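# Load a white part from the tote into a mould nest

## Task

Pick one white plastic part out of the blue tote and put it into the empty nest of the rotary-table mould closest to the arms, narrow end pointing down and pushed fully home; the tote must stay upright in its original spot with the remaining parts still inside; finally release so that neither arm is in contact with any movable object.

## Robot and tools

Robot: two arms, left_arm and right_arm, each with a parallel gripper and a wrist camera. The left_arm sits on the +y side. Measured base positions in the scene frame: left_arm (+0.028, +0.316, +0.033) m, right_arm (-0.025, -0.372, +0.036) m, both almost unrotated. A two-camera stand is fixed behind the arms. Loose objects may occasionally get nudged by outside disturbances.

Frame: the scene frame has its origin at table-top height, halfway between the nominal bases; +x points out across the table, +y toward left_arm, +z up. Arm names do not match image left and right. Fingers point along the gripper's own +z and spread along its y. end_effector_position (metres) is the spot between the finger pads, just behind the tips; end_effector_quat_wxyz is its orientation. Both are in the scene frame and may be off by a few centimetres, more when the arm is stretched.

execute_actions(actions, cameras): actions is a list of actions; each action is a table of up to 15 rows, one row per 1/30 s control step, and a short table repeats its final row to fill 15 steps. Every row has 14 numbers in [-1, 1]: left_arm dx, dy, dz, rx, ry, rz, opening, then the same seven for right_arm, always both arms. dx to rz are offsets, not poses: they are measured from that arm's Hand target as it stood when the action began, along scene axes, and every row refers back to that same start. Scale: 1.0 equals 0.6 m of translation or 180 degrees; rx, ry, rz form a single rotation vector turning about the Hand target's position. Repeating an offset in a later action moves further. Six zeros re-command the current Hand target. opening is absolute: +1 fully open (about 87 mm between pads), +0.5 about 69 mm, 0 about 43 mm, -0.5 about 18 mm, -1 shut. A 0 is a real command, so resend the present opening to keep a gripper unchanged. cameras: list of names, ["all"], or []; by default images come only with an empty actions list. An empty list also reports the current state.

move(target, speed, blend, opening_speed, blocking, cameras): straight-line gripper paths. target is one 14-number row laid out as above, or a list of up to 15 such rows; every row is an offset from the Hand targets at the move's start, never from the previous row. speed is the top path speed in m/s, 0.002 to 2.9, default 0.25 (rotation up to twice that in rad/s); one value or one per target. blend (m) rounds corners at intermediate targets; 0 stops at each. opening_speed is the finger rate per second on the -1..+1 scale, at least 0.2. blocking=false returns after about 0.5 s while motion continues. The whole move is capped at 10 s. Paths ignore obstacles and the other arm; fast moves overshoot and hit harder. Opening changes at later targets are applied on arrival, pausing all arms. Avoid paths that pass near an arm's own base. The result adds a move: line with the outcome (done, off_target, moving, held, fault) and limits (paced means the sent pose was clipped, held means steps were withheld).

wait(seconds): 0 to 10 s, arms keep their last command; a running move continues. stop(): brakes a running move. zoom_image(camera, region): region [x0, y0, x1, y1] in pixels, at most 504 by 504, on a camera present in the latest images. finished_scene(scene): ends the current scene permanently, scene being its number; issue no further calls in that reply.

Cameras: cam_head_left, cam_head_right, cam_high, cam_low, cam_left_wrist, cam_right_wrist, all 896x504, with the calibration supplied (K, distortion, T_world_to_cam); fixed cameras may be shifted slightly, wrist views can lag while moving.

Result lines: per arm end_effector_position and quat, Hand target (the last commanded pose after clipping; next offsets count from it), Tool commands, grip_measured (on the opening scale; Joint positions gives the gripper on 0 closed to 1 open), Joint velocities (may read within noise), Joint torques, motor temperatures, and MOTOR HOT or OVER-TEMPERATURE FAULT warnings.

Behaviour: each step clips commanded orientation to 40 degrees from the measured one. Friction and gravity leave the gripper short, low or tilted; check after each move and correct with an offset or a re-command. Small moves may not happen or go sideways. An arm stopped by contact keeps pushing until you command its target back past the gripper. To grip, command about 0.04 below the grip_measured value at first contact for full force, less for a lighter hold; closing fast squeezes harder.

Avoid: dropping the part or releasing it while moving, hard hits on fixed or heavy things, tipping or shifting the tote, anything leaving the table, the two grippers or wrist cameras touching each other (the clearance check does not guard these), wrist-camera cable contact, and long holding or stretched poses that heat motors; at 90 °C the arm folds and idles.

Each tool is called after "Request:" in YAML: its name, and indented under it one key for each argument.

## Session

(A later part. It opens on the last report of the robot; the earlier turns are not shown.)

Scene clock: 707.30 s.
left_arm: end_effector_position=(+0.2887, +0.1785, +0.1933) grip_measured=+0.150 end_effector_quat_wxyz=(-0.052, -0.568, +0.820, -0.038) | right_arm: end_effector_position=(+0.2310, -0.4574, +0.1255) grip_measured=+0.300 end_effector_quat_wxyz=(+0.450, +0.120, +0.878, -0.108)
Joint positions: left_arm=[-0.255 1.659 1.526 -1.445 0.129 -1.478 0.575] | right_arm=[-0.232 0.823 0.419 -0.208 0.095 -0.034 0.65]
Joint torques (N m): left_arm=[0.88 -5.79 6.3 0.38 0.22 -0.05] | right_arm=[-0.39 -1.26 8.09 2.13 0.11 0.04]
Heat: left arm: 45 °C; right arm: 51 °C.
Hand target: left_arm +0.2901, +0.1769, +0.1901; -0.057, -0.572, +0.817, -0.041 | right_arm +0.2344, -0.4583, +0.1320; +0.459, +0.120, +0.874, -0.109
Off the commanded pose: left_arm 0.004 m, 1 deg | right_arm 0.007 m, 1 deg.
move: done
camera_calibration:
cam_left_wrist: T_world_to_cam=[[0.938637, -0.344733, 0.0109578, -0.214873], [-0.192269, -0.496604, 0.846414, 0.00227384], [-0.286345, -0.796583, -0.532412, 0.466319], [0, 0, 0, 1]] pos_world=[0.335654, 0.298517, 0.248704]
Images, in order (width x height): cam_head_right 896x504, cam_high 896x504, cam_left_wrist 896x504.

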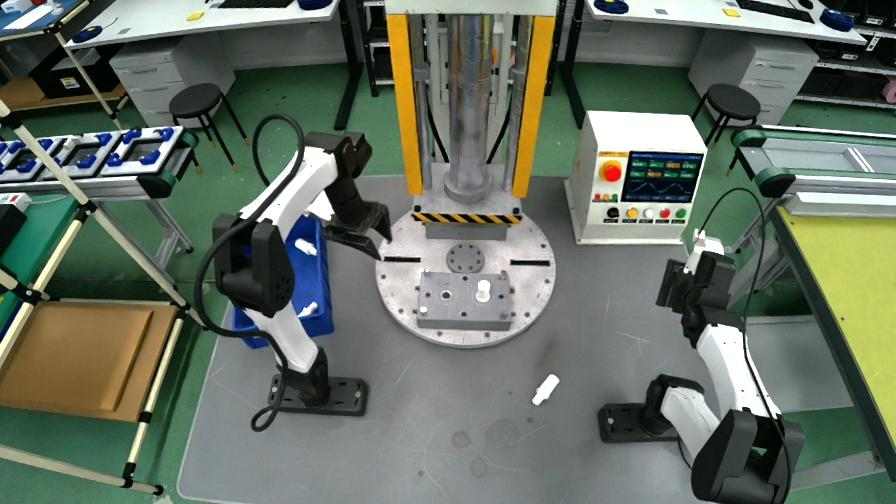

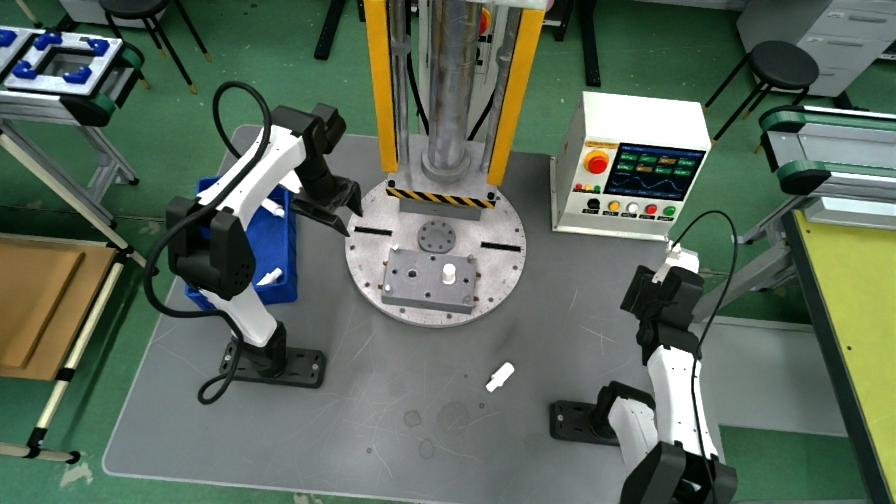

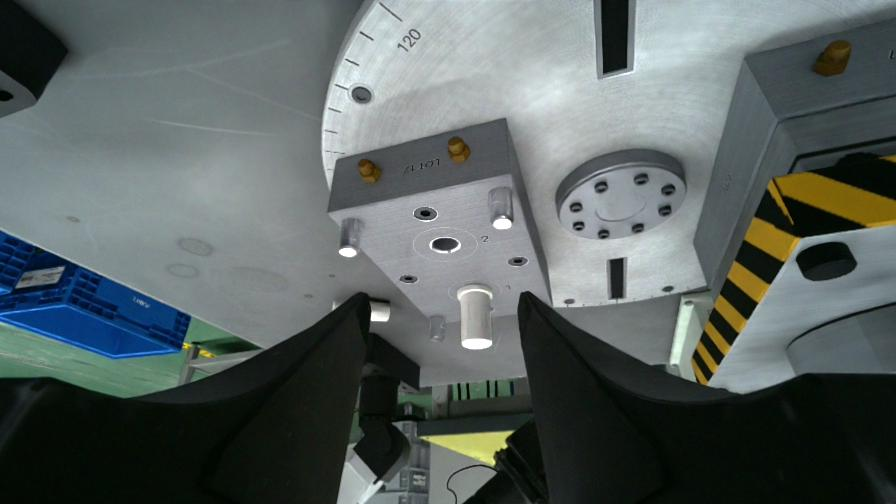

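Request:
move:
  target:
    - [0,0,0,0,0,0,0.15,-0.0573,0.2805,0.1467,0.105,0.169,-0.0585,0.3]
    - [0,0,0,0,0,0,0.15,-0.2757,0.4972,0.03,0.2101,0.3386,-0.1171,0.3]
  speed: [0.2,0.15]
  blend: 0.05
  cameras: ["cam_right_wrist", "cam_head_right", "cam_low"]

Scene clock: 743.20 s.
left_arm: end_effector_position=(+0.2889, +0.1785, +0.1933) grip_measured=+0.150 end_effector_quat_wxyz=(-0.051, -0.568, +0.820, -0.039) | right_arm: end_effector_position=(+0.0690, -0.1641, +0.1531) grip_measured=+0.300 end_effector_quat_wxyz=(-0.120, +0.329, +0.936, +0.042)
Joint positions: left_arm=[-0.255 1.659 1.526 -1.445 0.129 -1.478 0.575] | right_arm=[0.794 1.395 1.062 -1.271 -0.253 1.442 0.65]
Joint torques (N m): left_arm=[0.88 -5.79 6.26 0.36 0.22 -0.05] | right_arm=[0.23 -2.97 5.09 0.47 -0.11 0.15]
Heat: left arm: 45 °C; right arm: 51 °C.
Hand target: left_arm +0.2901, +0.1769, +0.1901; -0.057, -0.572, +0.817, -0.040 | right_arm +0.0690, -0.1600, +0.1500; -0.124, +0.332, +0.934, +0.043
Off the commanded pose: left_arm 0.004 m, 1 deg | right_arm 0.005 m, 1 deg.
move: done
camera_calibration:
cam_right_wrist: T_world_to_cam=[[-0.617699, -0.786302, 0.013266, -0.092434], [-0.346834, 0.287526, 0.892768, -0.0402139], [-0.7058, 0.546861, -0.450321, 0.352634], [0, 0, 0, 1]] pos_world=[0.177845, -0.253961, 0.195927]
Images, in order (width x height): cam_head_right 896x504, cam_low 896x504, cam_right_wrist 896x504.

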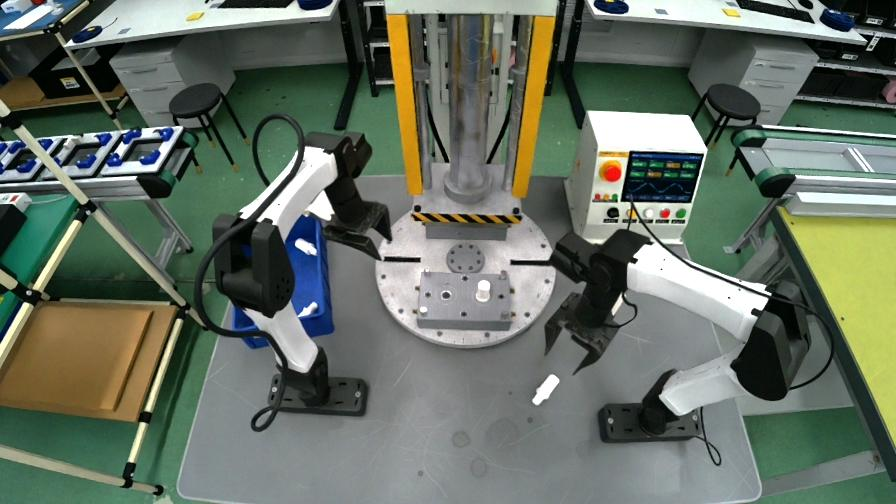

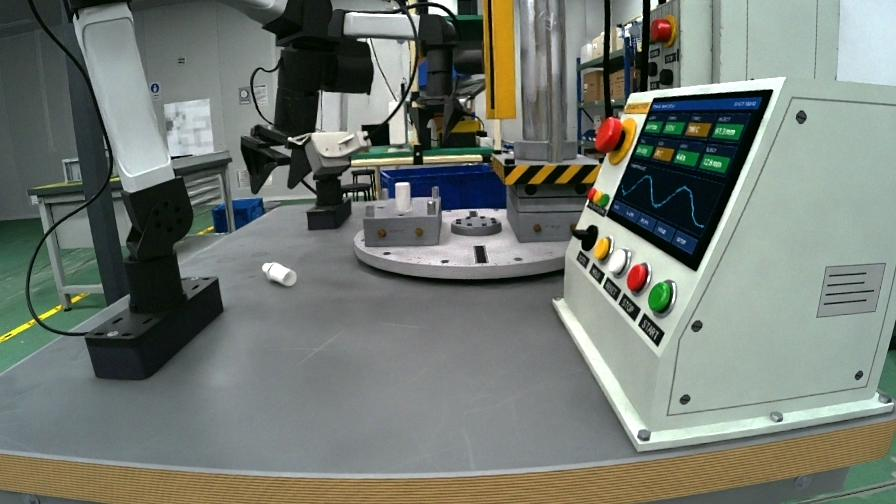

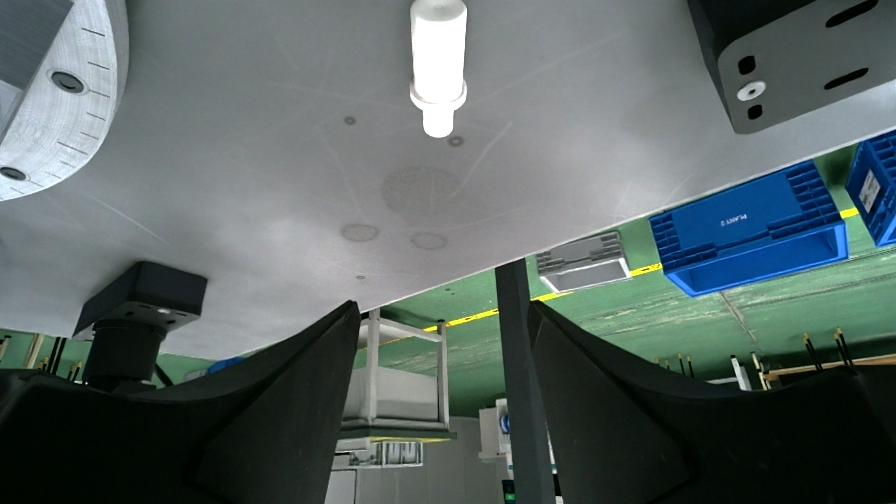

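Request:
move:
  target: [0,0,0,0,0,0,0.15,0.0035,0.005,-0.1333,0,0,0,0.3]
  speed: 0.12
  cameras: ["cam_right_wrist"]

Scene clock: 765.97 s.
left_arm: end_effector_position=(+0.2889, +0.1785, +0.1933) grip_measured=+0.150 end_effector_quat_wxyz=(-0.051, -0.568, +0.820, -0.039) | right_arm: end_effector_position=(+0.0717, -0.1603, +0.0732) grip_measured=+0.300 end_effector_quat_wxyz=(-0.120, +0.329, +0.936, +0.042)
Joint positions: left_arm=[-0.255 1.659 1.526 -1.445 0.129 -1.478 0.575] | right_arm=[0.797 1.498 0.821 -0.926 -0.253 1.446 0.65]
Joint torques (N m): left_arm=[0.84 -5.79 6.3 0.36 0.22 -0.05] | right_arm=[0.25 -3.1 4.81 0.45 -0.1 0.12]
Motor temperatures (°C): left_arm=[28 41 45 30 28 29 28] | right_arm=[29 34 47 39 27 28 31]
Heat: left arm: 45 °C; right arm: 47 °C.
Hand target: left_arm +0.2901, +0.1769, +0.1901; -0.057, -0.572, +0.817, -0.040 | right_arm +0.0712, -0.1570, +0.0700; -0.124, +0.332, +0.934, +0.044
Off the commanded pose: left_arm 0.004 m, 1 deg | right_arm 0.005 m, 1 deg.
move: done
camera_calibration:
cam_right_wrist: T_world_to_cam=[[-0.61764, -0.78636, 0.0125723, -0.0868028], [-0.347119, 0.286917, 0.892853, 0.0308466], [-0.705711, 0.547098, -0.450172, 0.316491], [0, 0, 0, 1]] pos_world=[0.180446, -0.25026, 0.116025]
Images, in order (width x height): cam_right_wrist 896x504.

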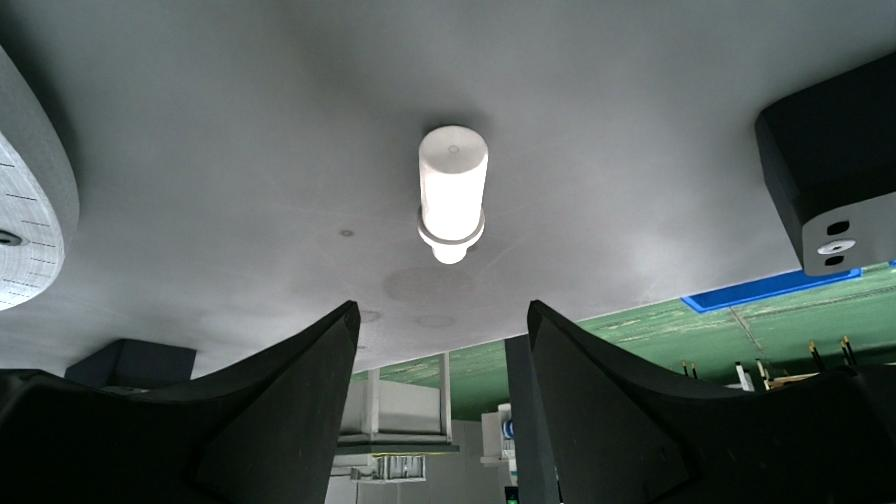

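Request:
move:
  target: [0,0,0,0,0,0,0.15,-0.0102,0.0008,-0.0583,0,0,0,0.3]
  speed: 0.08
  cameras: ["cam_right_wrist"]

Scene clock: 789.53 s.
left_arm: end_effector_position=(+0.2889, +0.1785, +0.1933) grip_measured=+0.150 end_effector_quat_wxyz=(-0.051, -0.568, +0.820, -0.039) | right_arm: end_effector_position=(+0.0659, -0.1594, +0.0381) grip_measured=+0.300 end_effector_quat_wxyz=(-0.120, +0.329, +0.936, +0.042)
Joint positions: left_arm=[-0.255 1.659 1.526 -1.445 0.129 -1.478 0.575] | right_arm=[0.818 1.561 0.721 -0.757 -0.254 1.467 0.65]
Joint torques (N m): left_arm=[0.88 -5.79 6.27 0.36 0.22 -0.06] | right_arm=[0.13 -3.19 4.31 0.5 -0.11 0.13]
Heat: left arm: 44 °C; right arm: 45 °C.
Hand target: left_arm +0.2901, +0.1769, +0.1901; -0.057, -0.572, +0.817, -0.040 | right_arm +0.0649, -0.1566, +0.0350; -0.124, +0.332, +0.934, +0.043
Off the commanded pose: left_arm 0.004 m, 1 deg | right_arm 0.004 m, 1 deg.
move: done
camera_calibration:
cam_right_wrist: T_world_to_cam=[[-0.617702, -0.786307, 0.0128542, -0.0891722], [-0.346492, 0.286795, 0.893136, 0.0598757], [-0.705966, 0.547238, -0.449603, 0.296163], [0, 0, 0, 1]] pos_world=[0.174745, -0.24936, 0.0808248]
Images, in order (width x height): cam_right_wrist 896x504.

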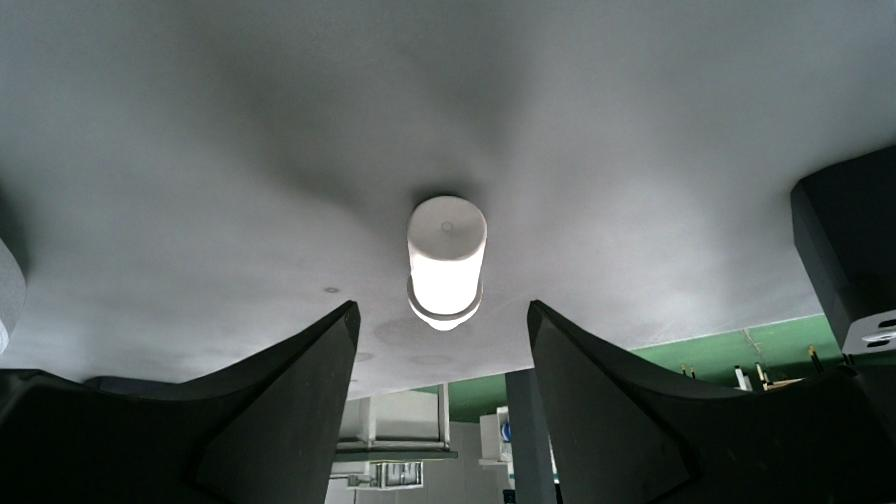

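Request:
move:
  target: [0,0,0,0,0,0,0.15,0,0,-0.035,0,0,0,0.3]
  speed: 0.04
  cameras: ["cam_right_wrist", "cam_low"]

Request:
zoom_image:
  camera: "cam_low"
  region: [220, 220, 320, 300]

Scene clock: 804.27 s.
left_arm: end_effector_position=(+0.2889, +0.1785, +0.1933) grip_measured=+0.150 end_effector_quat_wxyz=(-0.051, -0.568, +0.820, -0.039) | right_arm: end_effector_position=(+0.0663, -0.1590, +0.0171) grip_measured=+0.300 end_effector_quat_wxyz=(-0.120, +0.329, +0.936, +0.042)
Joint positions: left_arm=[-0.255 1.659 1.526 -1.445 0.129 -1.478 0.575] | right_arm=[0.818 1.623 0.679 -0.654 -0.254 1.467 0.65]
Joint torques (N m): left_arm=[0.87 -5.78 6.28 0.37 0.22 -0.05] | right_arm=[0.13 -3.49 4 0.52 -0.11 0.13]
Heat: left arm: 44 °C; right arm: 44 °C.
Hand target: left_arm +0.2901, +0.1769, +0.1901; -0.057, -0.572, +0.817, -0.040 | right_arm +0.0649, -0.1565, +0.0141; -0.124, +0.332, +0.934, +0.043
Off the commanded pose: left_arm 0.004 m, 1 deg | right_arm 0.004 m, 1 deg.
move: done
camera_calibration:
cam_right_wrist: T_world_to_cam=[[-0.61798, -0.786092, 0.0126122, -0.0883647], [-0.346604, 0.286809, 0.893088, 0.0786752], [-0.705667, 0.547539, -0.449705, 0.286797], [0, 0, 0, 1]] pos_world=[0.175045, -0.24906, 0.0598245]
Images, in order (width x height): cam_low 896x504, cam_right_wrist 896x504.

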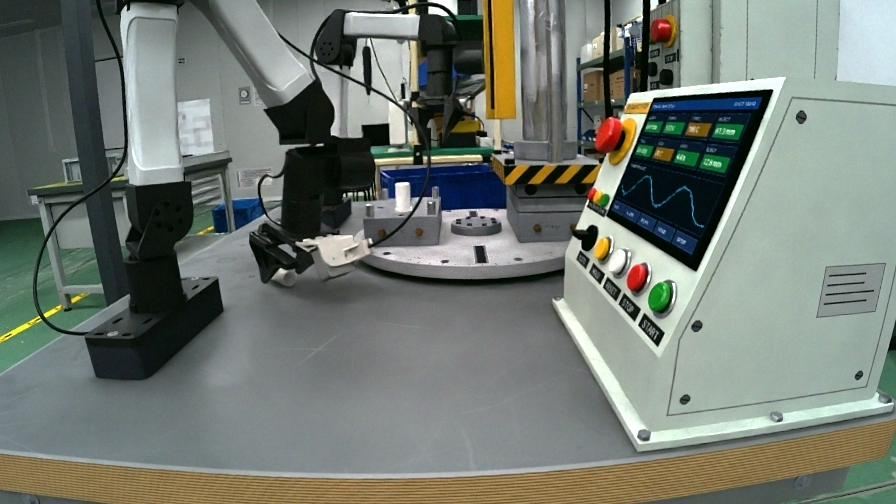

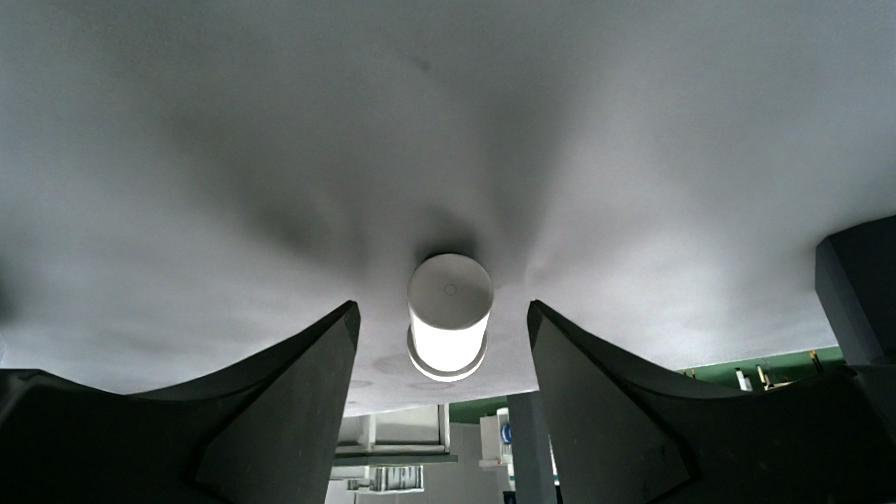

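Scaled by 5.040 from the camera's 896x504 image, which has a finer 1280x720 frame.

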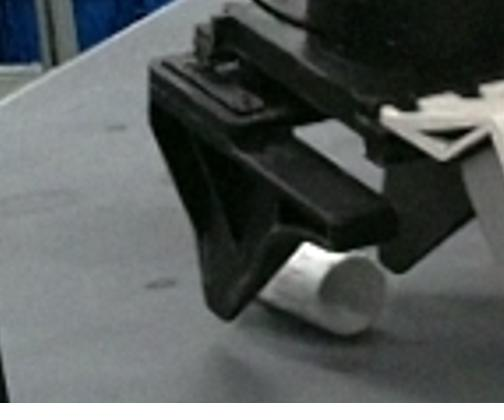

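Request:
move:
  target: [0,0,0,0,0,0,0.15,-0.0015,-0.002,-0.005,0,0,0,0.3]
  speed: 0.03
  cameras: ["cam_right_wrist"]

Scene clock: 810.83 s.
left_arm: end_effector_position=(+0.2889, +0.1785, +0.1933) grip_measured=+0.150 end_effector_quat_wxyz=(-0.051, -0.568, +0.820, -0.039) | right_arm: end_effector_position=(+0.0659, -0.1594, +0.0151) grip_measured=+0.300 end_effector_quat_wxyz=(-0.119, +0.329, +0.936, +0.044)
Joint positions: left_arm=[-0.255 1.659 1.526 -1.445 0.129 -1.478 0.575] | right_arm=[0.818 1.623 0.669 -0.639 -0.254 1.467 0.65]
Joint torques (N m): left_arm=[0.88 -5.81 6.27 0.37 0.22 -0.04] | right_arm=[0.12 -3.04 3.75 0.52 -0.11 0.15]
Heat: left arm: 44 °C; right arm: 44 °C.
Hand target: left_arm +0.2901, +0.1769, +0.1901; -0.057, -0.572, +0.817, -0.040 | right_arm +0.0642, -0.1576, +0.0111; -0.124, +0.332, +0.934, +0.044
Off the commanded pose: left_arm 0.004 m, 1 deg | right_arm 0.005 m, 1 deg.
move: done
camera_calibration:
cam_right_wrist: T_world_to_cam=[[-0.618013, -0.786131, 0.00767166, -0.0887572], [-0.349712, 0.283638, 0.892889, 0.0802015], [-0.704104, 0.549134, -0.450211, 0.285969], [0, 0, 0, 1]] pos_world=[0.174546, -0.249558, 0.0578163]
Images, in order (width x height): cam_right_wrist 896x504.

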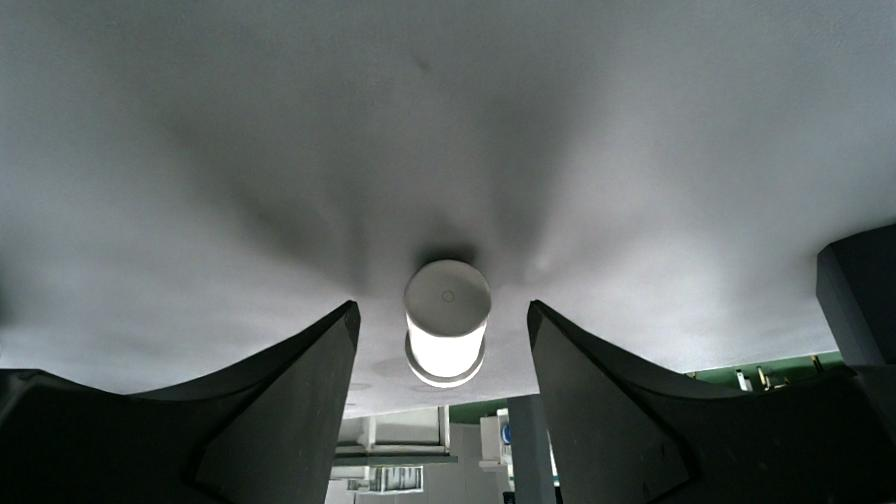

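Request:
move:
  target: [0,0,0,0,0,0,0.15,0,0,0,0,0,0,-0.42]
  opening_speed: 0.4
  cameras: ["cam_right_wrist"]

Scene clock: 816.87 s.
left_arm: end_effector_position=(+0.2889, +0.1785, +0.1933) grip_measured=+0.150 end_effector_quat_wxyz=(-0.051, -0.568, +0.820, -0.039) | right_arm: end_effector_position=(+0.0660, -0.1593, +0.0151) grip_measured=-0.368 end_effector_quat_wxyz=(-0.119, +0.329, +0.936, +0.045)
Joint positions: left_arm=[-0.255 1.659 1.526 -1.445 0.129 -1.478 0.575] | right_arm=[0.818 1.623 0.669 -0.638 -0.254 1.467 0.316]
Joint torques (N m): left_arm=[0.83 -5.81 6.3 0.36 0.23 -0.05] | right_arm=[0.02 -3.03 3.81 0.52 -0.11 0.15]
Heat: left arm: 44 °C; right arm: 44 °C.
Hand target: left_arm +0.2901, +0.1769, +0.1901; -0.057, -0.572, +0.817, -0.040 | right_arm +0.0642, -0.1576, +0.0111; -0.124, +0.332, +0.934, +0.044
Off the commanded pose: left_arm 0.004 m, 1 deg | right_arm 0.005 m, 1 deg.
move: done
camera_calibration:
cam_right_wrist: T_world_to_cam=[[-0.618014, -0.786137, 0.00689018, -0.0885727], [-0.350181, 0.283117, 0.892871, 0.0801622], [-0.70387, 0.549394, -0.45026, 0.286011], [0, 0, 0, 1]] pos_world=[0.174646, -0.249458, 0.057815]
Images, in order (width x height): cam_right_wrist 896x504.

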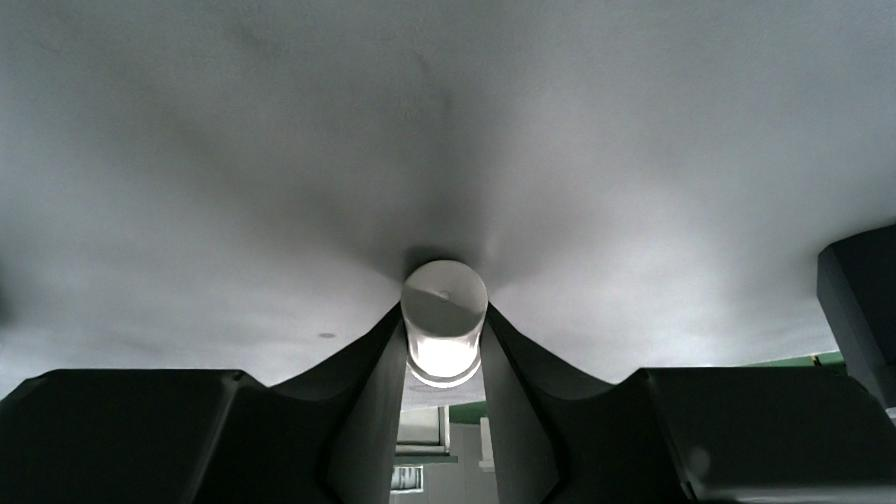

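Request:
move:
  target:
    - [0,0,0,0,0,0,0.15,0,0,0.08,0,0,0,-0.42]
    - [0,0,0,0,0,0,0.15,0.093,-0.054,0.4315,-0.0907,-0.5391,0.2471,-0.42]
  speed: [0.06,0.2]
  blend: 0.02
  cameras: ["cam_right_wrist", "cam_left_wrist", "cam_low"]

Scene clock: 850.03 s.
left_arm: end_effector_position=(+0.2889, +0.1785, +0.1933) grip_measured=+0.150 end_effector_quat_wxyz=(-0.051, -0.568, +0.820, -0.039) | right_arm: end_effector_position=(+0.1189, -0.1907, +0.2682) grip_measured=-0.368 end_effector_quat_wxyz=(+0.630, -0.140, +0.757, +0.105)
Joint positions: left_arm=[-0.255 1.659 1.526 -1.445 0.129 -1.478 0.575] | right_arm=[1.686 0.722 0.727 -0.643 1.255 0.596 0.316]
Joint torques (N m): left_arm=[0.87 -5.79 6.3 0.36 0.22 -0.05] | right_arm=[-0.77 -0.62 6.01 1.88 0.44 -0.08]
Heat: left arm: 44 °C; right arm: 44 °C.
Hand target: left_arm +0.2901, +0.1769, +0.1901; -0.057, -0.572, +0.817, -0.040 | right_arm +0.1199, -0.1900, +0.2700; +0.632, -0.133, +0.755, +0.111
Off the commanded pose: left_arm 0.004 m, 1 deg | right_arm 0.002 m, 1 deg.
move: done
camera_calibration:
cam_left_wrist: T_world_to_cam=[[0.938616, -0.344763, 0.0117908, -0.215256], [-0.192953, -0.496369, 0.846397, 0.00247645], [-0.285953, -0.796716, -0.532423, 0.466288], [0, 0, 0, 1]] pos_world=[0.335857, 0.298516, 0.248704]
cam_right_wrist: T_world_to_cam=[[0.332521, -0.942731, 0.0262403, -0.230475], [-0.806038, -0.298532, -0.511059, 0.201347], [0.489624, 0.148787, -0.859145, 0.345906], [0, 0, 0, 1]] pos_world=[0.0695674, -0.208633, 0.406132]
Images, in order (width x height): cam_low 896x504, cam_left_wrist 896x504, cam_right_wrist 896x504.

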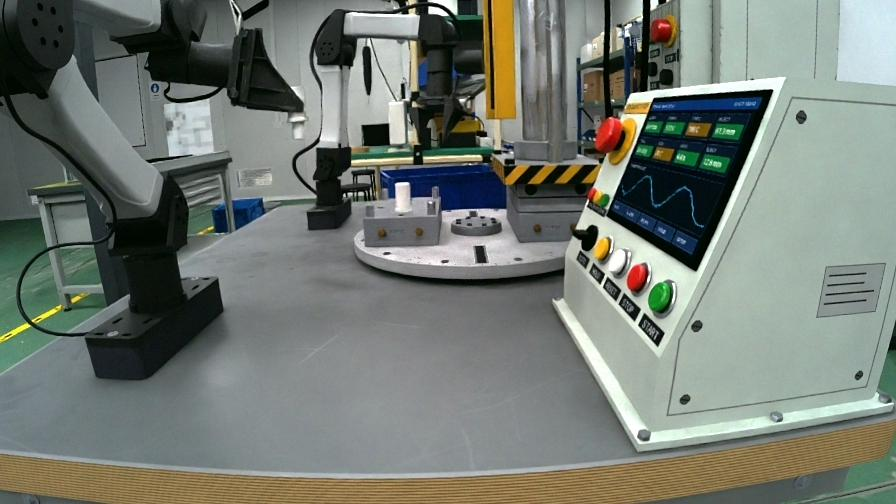

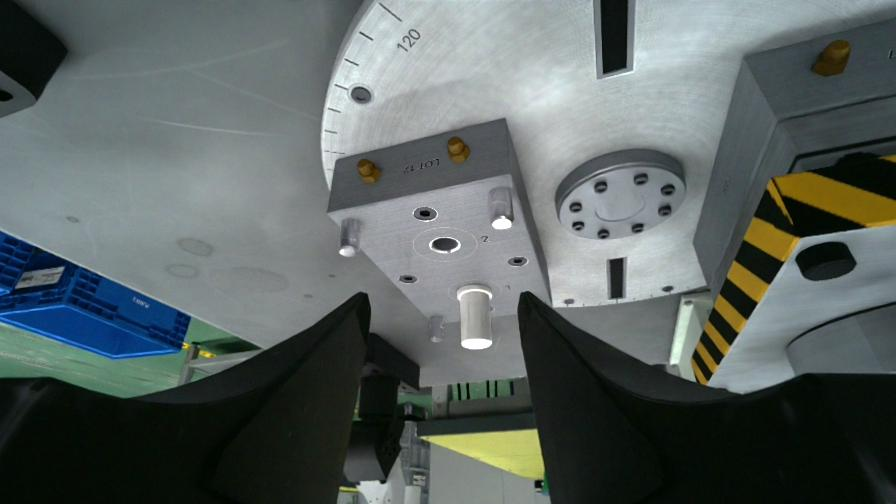

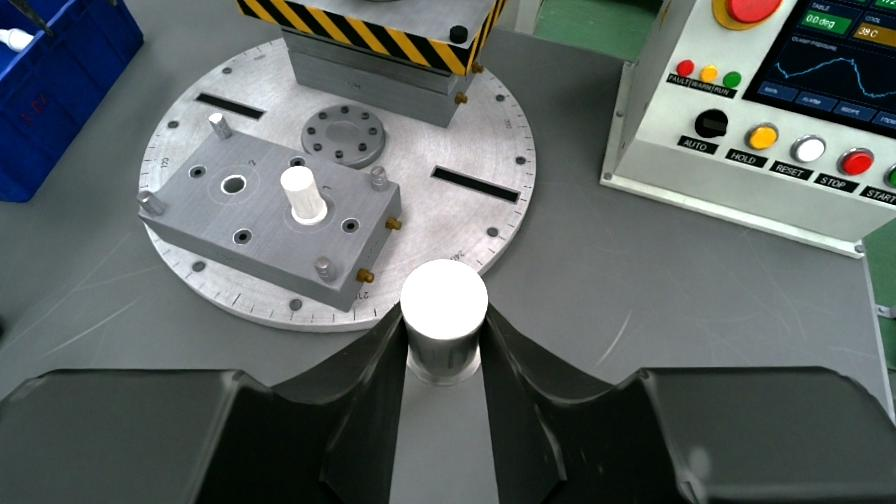

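Request:
move:
  target: [0,0,0,0,0,0,0.15,0.2002,0.4133,-0.0667,0,0,0,-0.42]
  speed: 0.15
  cameras: ["cam_right_wrist", "cam_left_wrist", "cam_low", "cam_high"]

Scene clock: 868.90 s.
left_arm: end_effector_position=(+0.2889, +0.1785, +0.1933) grip_measured=+0.150 end_effector_quat_wxyz=(-0.051, -0.568, +0.820, -0.039) | right_arm: end_effector_position=(+0.2354, +0.0486, +0.2196) grip_measured=-0.368 end_effector_quat_wxyz=(+0.625, -0.142, +0.762, +0.097)
Joint positions: left_arm=[-0.255 1.659 1.526 -1.445 0.129 -1.478 0.575] | right_arm=[1.315 1.784 1.189 0.256 0.926 0.245 0.316]
Joint torques (N m): left_arm=[0.85 -5.78 6.28 0.36 0.22 -0.05] | right_arm=[-0.91 -6.26 9.51 2.28 0.11 -0.12]
Heat: left arm: 44 °C; right arm: 44 °C.
Hand target: left_arm +0.2901, +0.1769, +0.1901; -0.057, -0.572, +0.817, -0.040 | right_arm +0.2400, +0.0580, +0.2298; +0.632, -0.133, +0.755, +0.111
Off the commanded pose: left_arm 0.004 m, 1 deg | right_arm 0.015 m, 2 deg.
move: off_target (right_arm)
camera_calibration:
cam_left_wrist: T_world_to_cam=[[0.938616, -0.344763, 0.0117908, -0.215256], [-0.192953, -0.496369, 0.846397, 0.00247645], [-0.285953, -0.796716, -0.532423, 0.466288], [0, 0, 0, 1]] pos_world=[0.335857, 0.298516, 0.248704]
cam_right_wrist: T_world_to_cam=[[0.32526, -0.94482, 0.0390086, -0.0431885], [-0.81382, -0.300693, -0.497273, 0.340731], [0.481563, 0.129997, -0.866717, 0.215903], [0, 0, 0, 1]] pos_world=[0.18737, 0.0335835, 0.358248]
Images, in order (width x height): cam_high 896x504, cam_low 896x504, cam_left_wrist 896x504, cam_right_wrist 896x504.

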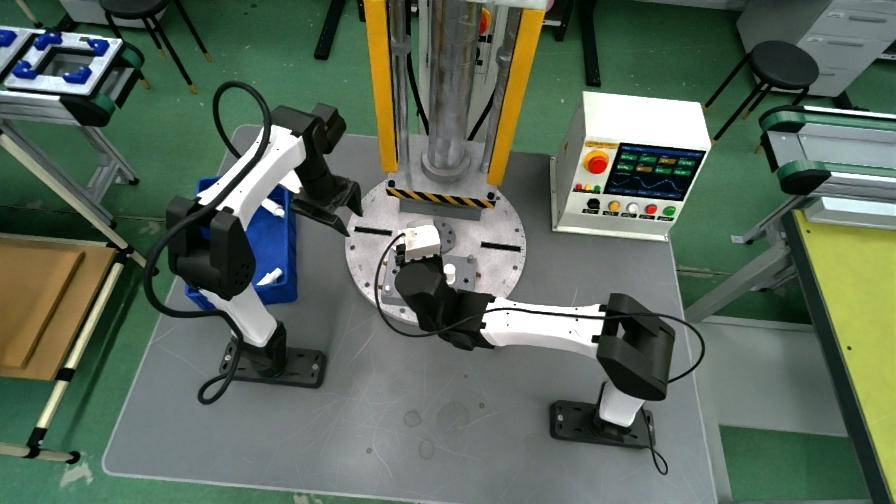

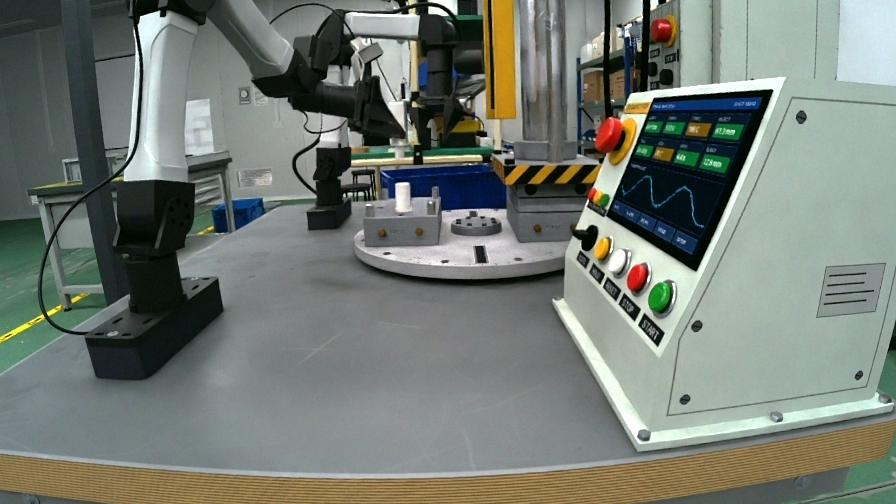

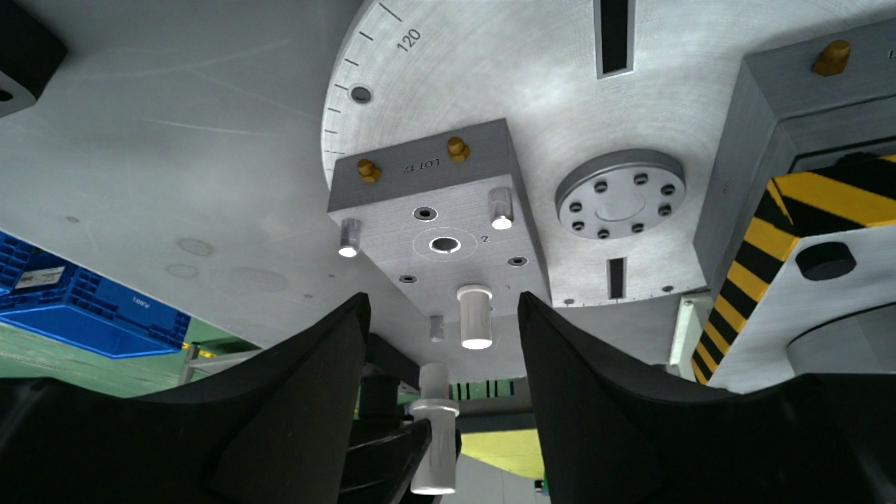

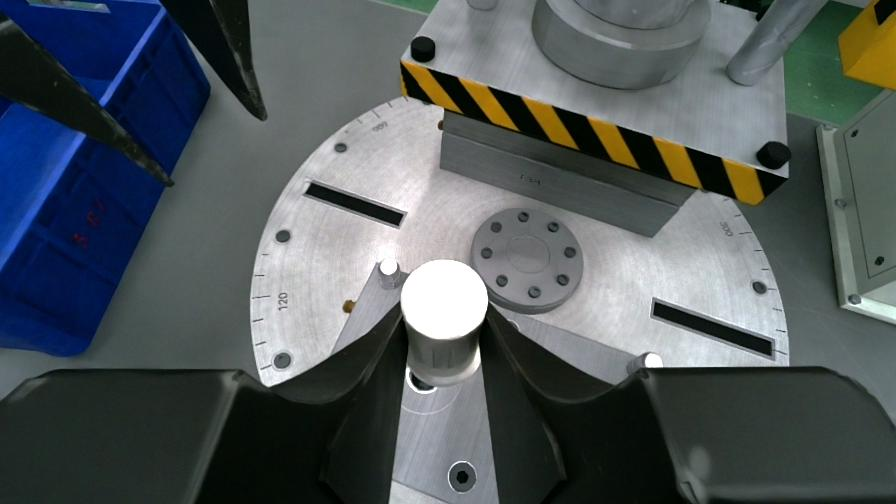

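Request:
zoom_image:
  camera: "cam_left_wrist"
  region: [380, 220, 580, 504]

Request:
zoom_image:
  camera: "cam_low"
  region: [320, 60, 480, 260]

Request:
zoom_image:
  camera: "cam_right_wrist"
  region: [350, 240, 540, 504]

Scaled by 1.775 from the camera's 896x504 image, which has a finer 1280x720 frame.

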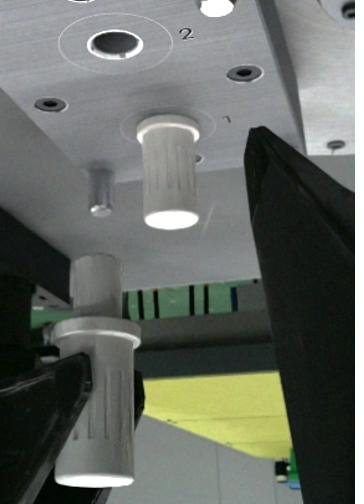

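Scaled by 2.520 from the camera's 896x504 image, which has a finer 1280x720 frame.

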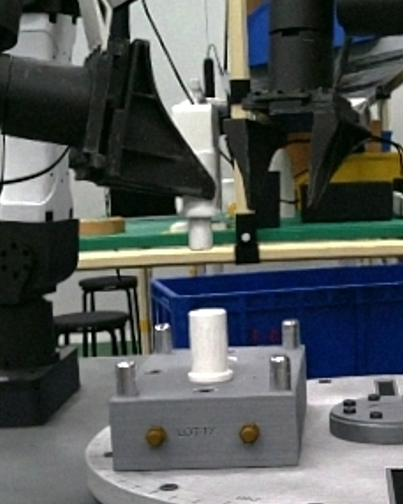

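Scaled by 1.909 from the camera's 896x504 image, which has a finer 1280x720 frame.

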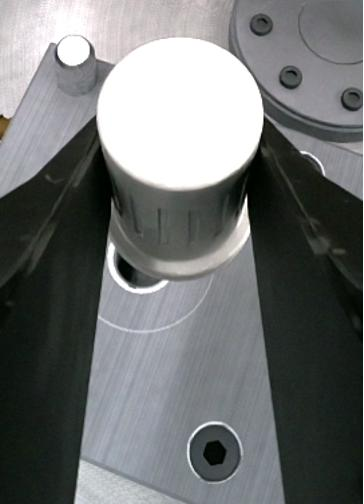

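Request:
move:
  target: [0,0,0,0,0,0,0.15,0.0178,0.0243,0.0,0.0117,-0.002,0,-0.42]
  speed: 0.06
  cameras: ["cam_right_wrist", "cam_left_wrist", "cam_low"]

Request:
zoom_image:
  camera: "cam_left_wrist"
  region: [380, 220, 580, 504]

Request:
zoom_image:
  camera: "cam_right_wrist"
  region: [350, 240, 540, 504]

Scene clock: 943.87 s.
left_arm: end_effector_position=(+0.2889, +0.1785, +0.1933) grip_measured=+0.150 end_effector_quat_wxyz=(-0.051, -0.568, +0.820, -0.039) | right_arm: end_effector_position=(+0.2460, +0.0631, +0.2204) grip_measured=-0.368 end_effector_quat_wxyz=(+0.630, -0.130, +0.758, +0.111)
Joint positions: left_arm=[-0.255 1.659 1.526 -1.445 0.129 -1.478 0.575] | right_arm=[1.299 1.838 1.236 0.3 0.909 0.245 0.316]
Joint torques (N m): left_arm=[0.85 -5.81 6.27 0.36 0.22 -0.05] | right_arm=[-0.8 -6.54 9.59 2.28 0.11 -0.07]
Motor temperatures (°C): left_arm=[28 40 44 29 27 29 28] | right_arm=[29 40 54 39 27 28 32]
Heat: left arm: 44 °C; right arm: 54 °C.
Hand target: left_arm +0.2901, +0.1769, +0.1901; -0.057, -0.572, +0.817, -0.040 | right_arm +0.2508, +0.0725, +0.2300; +0.637, -0.122, +0.751, +0.125
Off the commanded pose: left_arm 0.004 m, 1 deg | right_arm 0.014 m, 2 deg.
move: off_target (right_arm)
camera_calibration:
cam_left_wrist: T_world_to_cam=[[0.938616, -0.344763, 0.0117908, -0.215256], [-0.192953, -0.496369, 0.846397, 0.00247645], [-0.285953, -0.796716, -0.532423, 0.466288], [0, 0, 0, 1]] pos_world=[0.335857, 0.298516, 0.248704]
cam_right_wrist: T_world_to_cam=[[0.32434, -0.945927, 0.00502472, -0.0252336], [-0.811099, -0.280836, -0.513078, 0.355675], [0.486746, 0.162336, -0.858327, 0.204443], [0, 0, 0, 1]] pos_world=[0.197161, 0.0428288, 0.358095]
Images, in order (width x height): cam_low 896x504, cam_left_wrist 896x504, cam_right_wrist 896x504.

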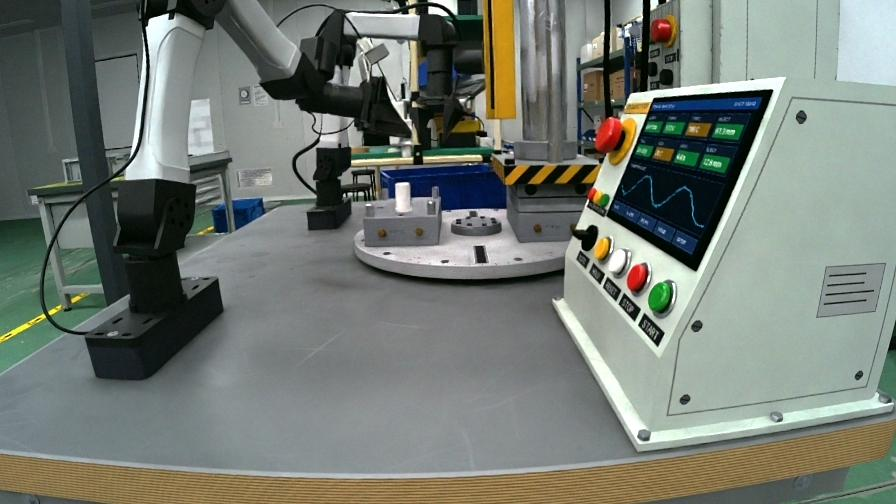

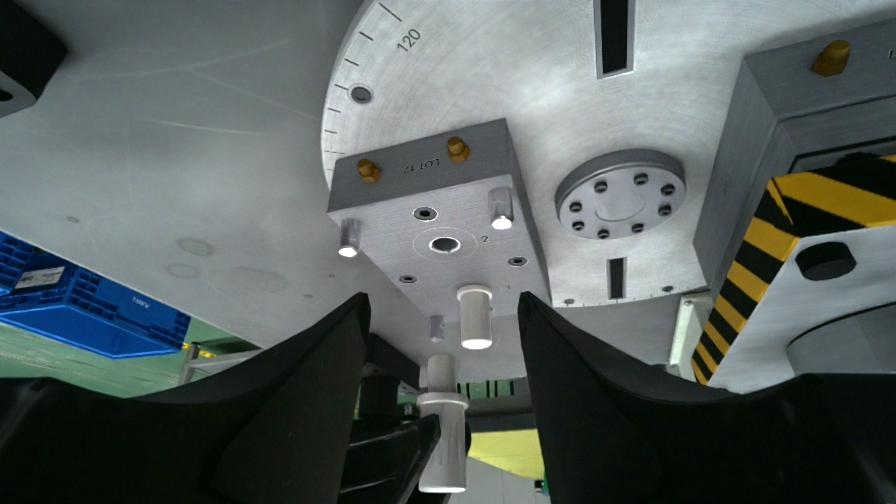

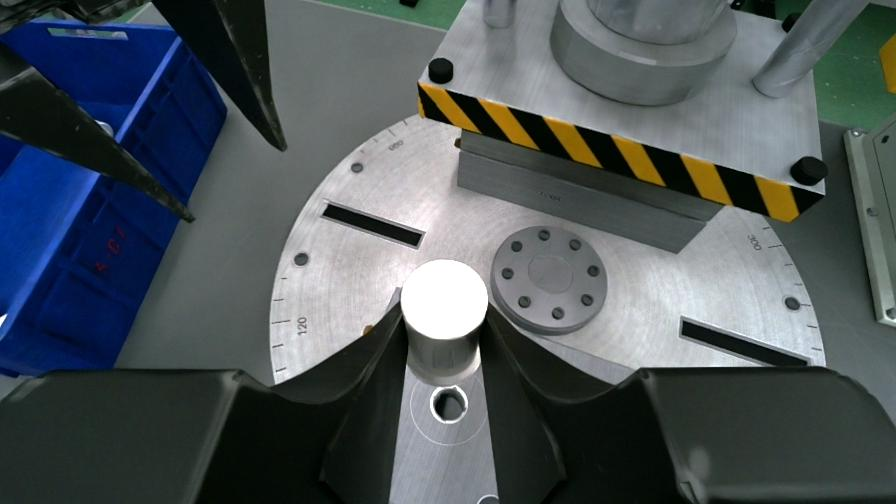

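Scaled by 1.775 from the camera's 896x504 image, which has a finer 1280x720 frame.

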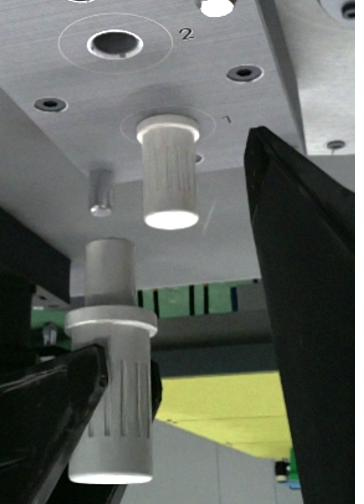

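Scaled by 1.909 from the camera's 896x504 image, which has a finer 1280x720 frame.

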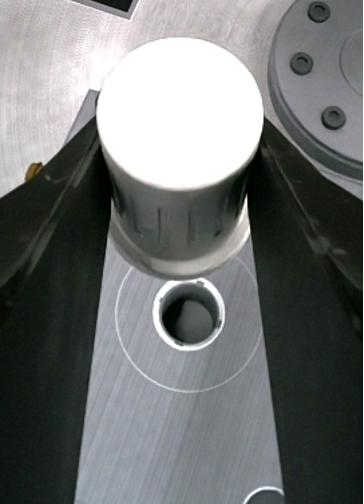

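Request:
move:
  target: [0,0,0,0,0,0,0.15,0.0012,-0.004,-0.0583,0,0,0,-0.42]
  speed: 0.05
  cameras: ["cam_right_wrist", "cam_left_wrist"]

Request:
zoom_image:
  camera: "cam_left_wrist"
  region: [380, 220, 580, 504]

Request:
zoom_image:
  camera: "cam_right_wrist"
  region: [350, 240, 540, 504]

Scene clock: 976.80 s.
left_arm: end_effector_position=(+0.2889, +0.1785, +0.1933) grip_measured=+0.150 end_effector_quat_wxyz=(-0.051, -0.568, +0.820, -0.039) | right_arm: end_effector_position=(+0.2486, +0.0684, +0.1987) grip_measured=-0.368 end_effector_quat_wxyz=(+0.635, -0.121, +0.753, +0.123)
Joint positions: left_arm=[-0.255 1.659 1.526 -1.445 0.129 -1.478 0.575] | right_arm=[1.296 1.889 1.186 0.435 0.905 0.244 0.316]
Joint torques (N m): left_arm=[0.87 -5.79 6.27 0.37 0.22 -0.06] | right_arm=[-0.91 -6.86 6.02 2.33 0.09 -0.1]
Heat: left arm: 44 °C; right arm: 51 °C.
Hand target: left_arm +0.2901, +0.1769, +0.1901; -0.057, -0.572, +0.817, -0.040 | right_arm +0.2514, +0.0702, +0.1949; +0.637, -0.122, +0.751, +0.125
Off the commanded pose: left_arm 0.004 m, 1 deg | right_arm 0.005 m, 0 deg.
move: done
camera_calibration:
cam_left_wrist: T_world_to_cam=[[0.938616, -0.344763, 0.0117908, -0.215256], [-0.192953, -0.496369, 0.846397, 0.00247645], [-0.285953, -0.796716, -0.532423, 0.466288], [0, 0, 0, 1]] pos_world=[0.335857, 0.298516, 0.248704]
cam_right_wrist: T_world_to_cam=[[0.325483, -0.94529, -0.0220782, -0.0159267], [-0.806078, -0.265192, -0.529067, 0.349003], [0.494267, 0.189999, -0.848293, 0.177955], [0, 0, 0, 1]] pos_world=[0.19855, 0.0436862, 0.335253]
Images, in order (width x height): cam_left_wrist 896x504, cam_right_wrist 896x504.

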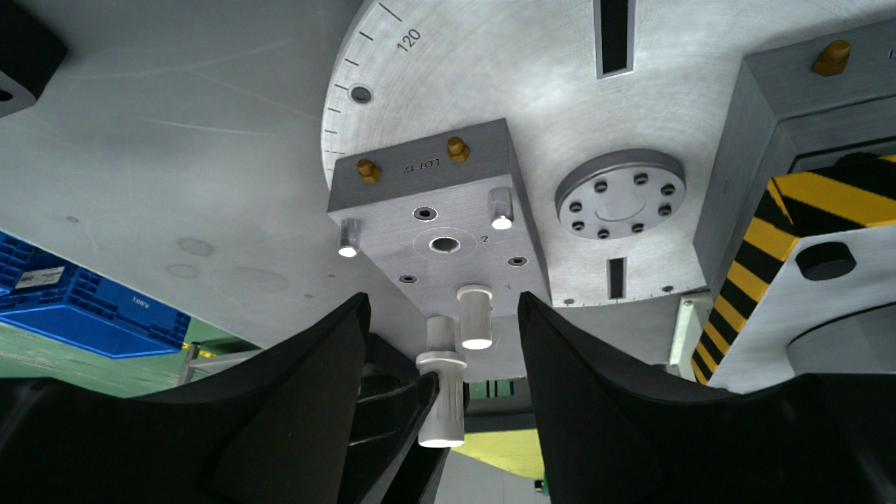

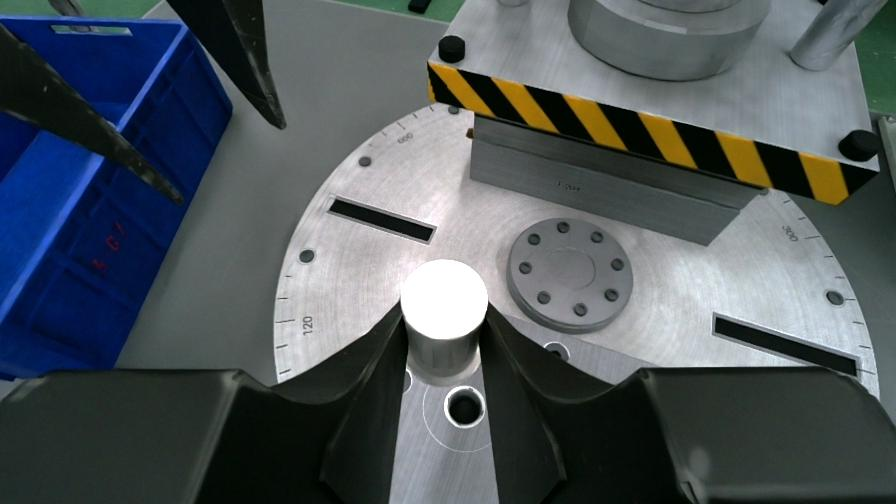

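Scaled by 1.775 from the camera's 896x504 image, which has a finer 1280x720 frame.

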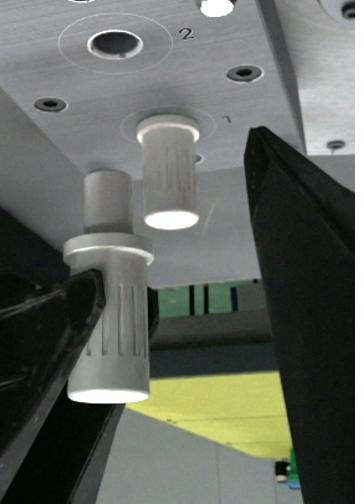

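Scaled by 1.909 from the camera's 896x504 image, which has a finer 1280x720 frame.

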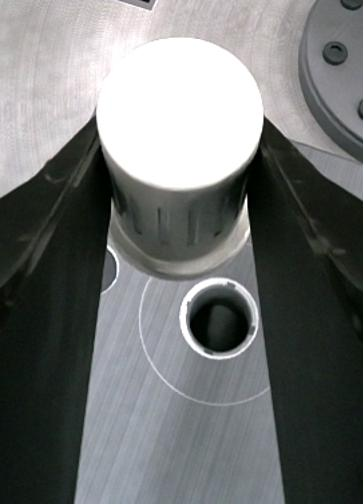

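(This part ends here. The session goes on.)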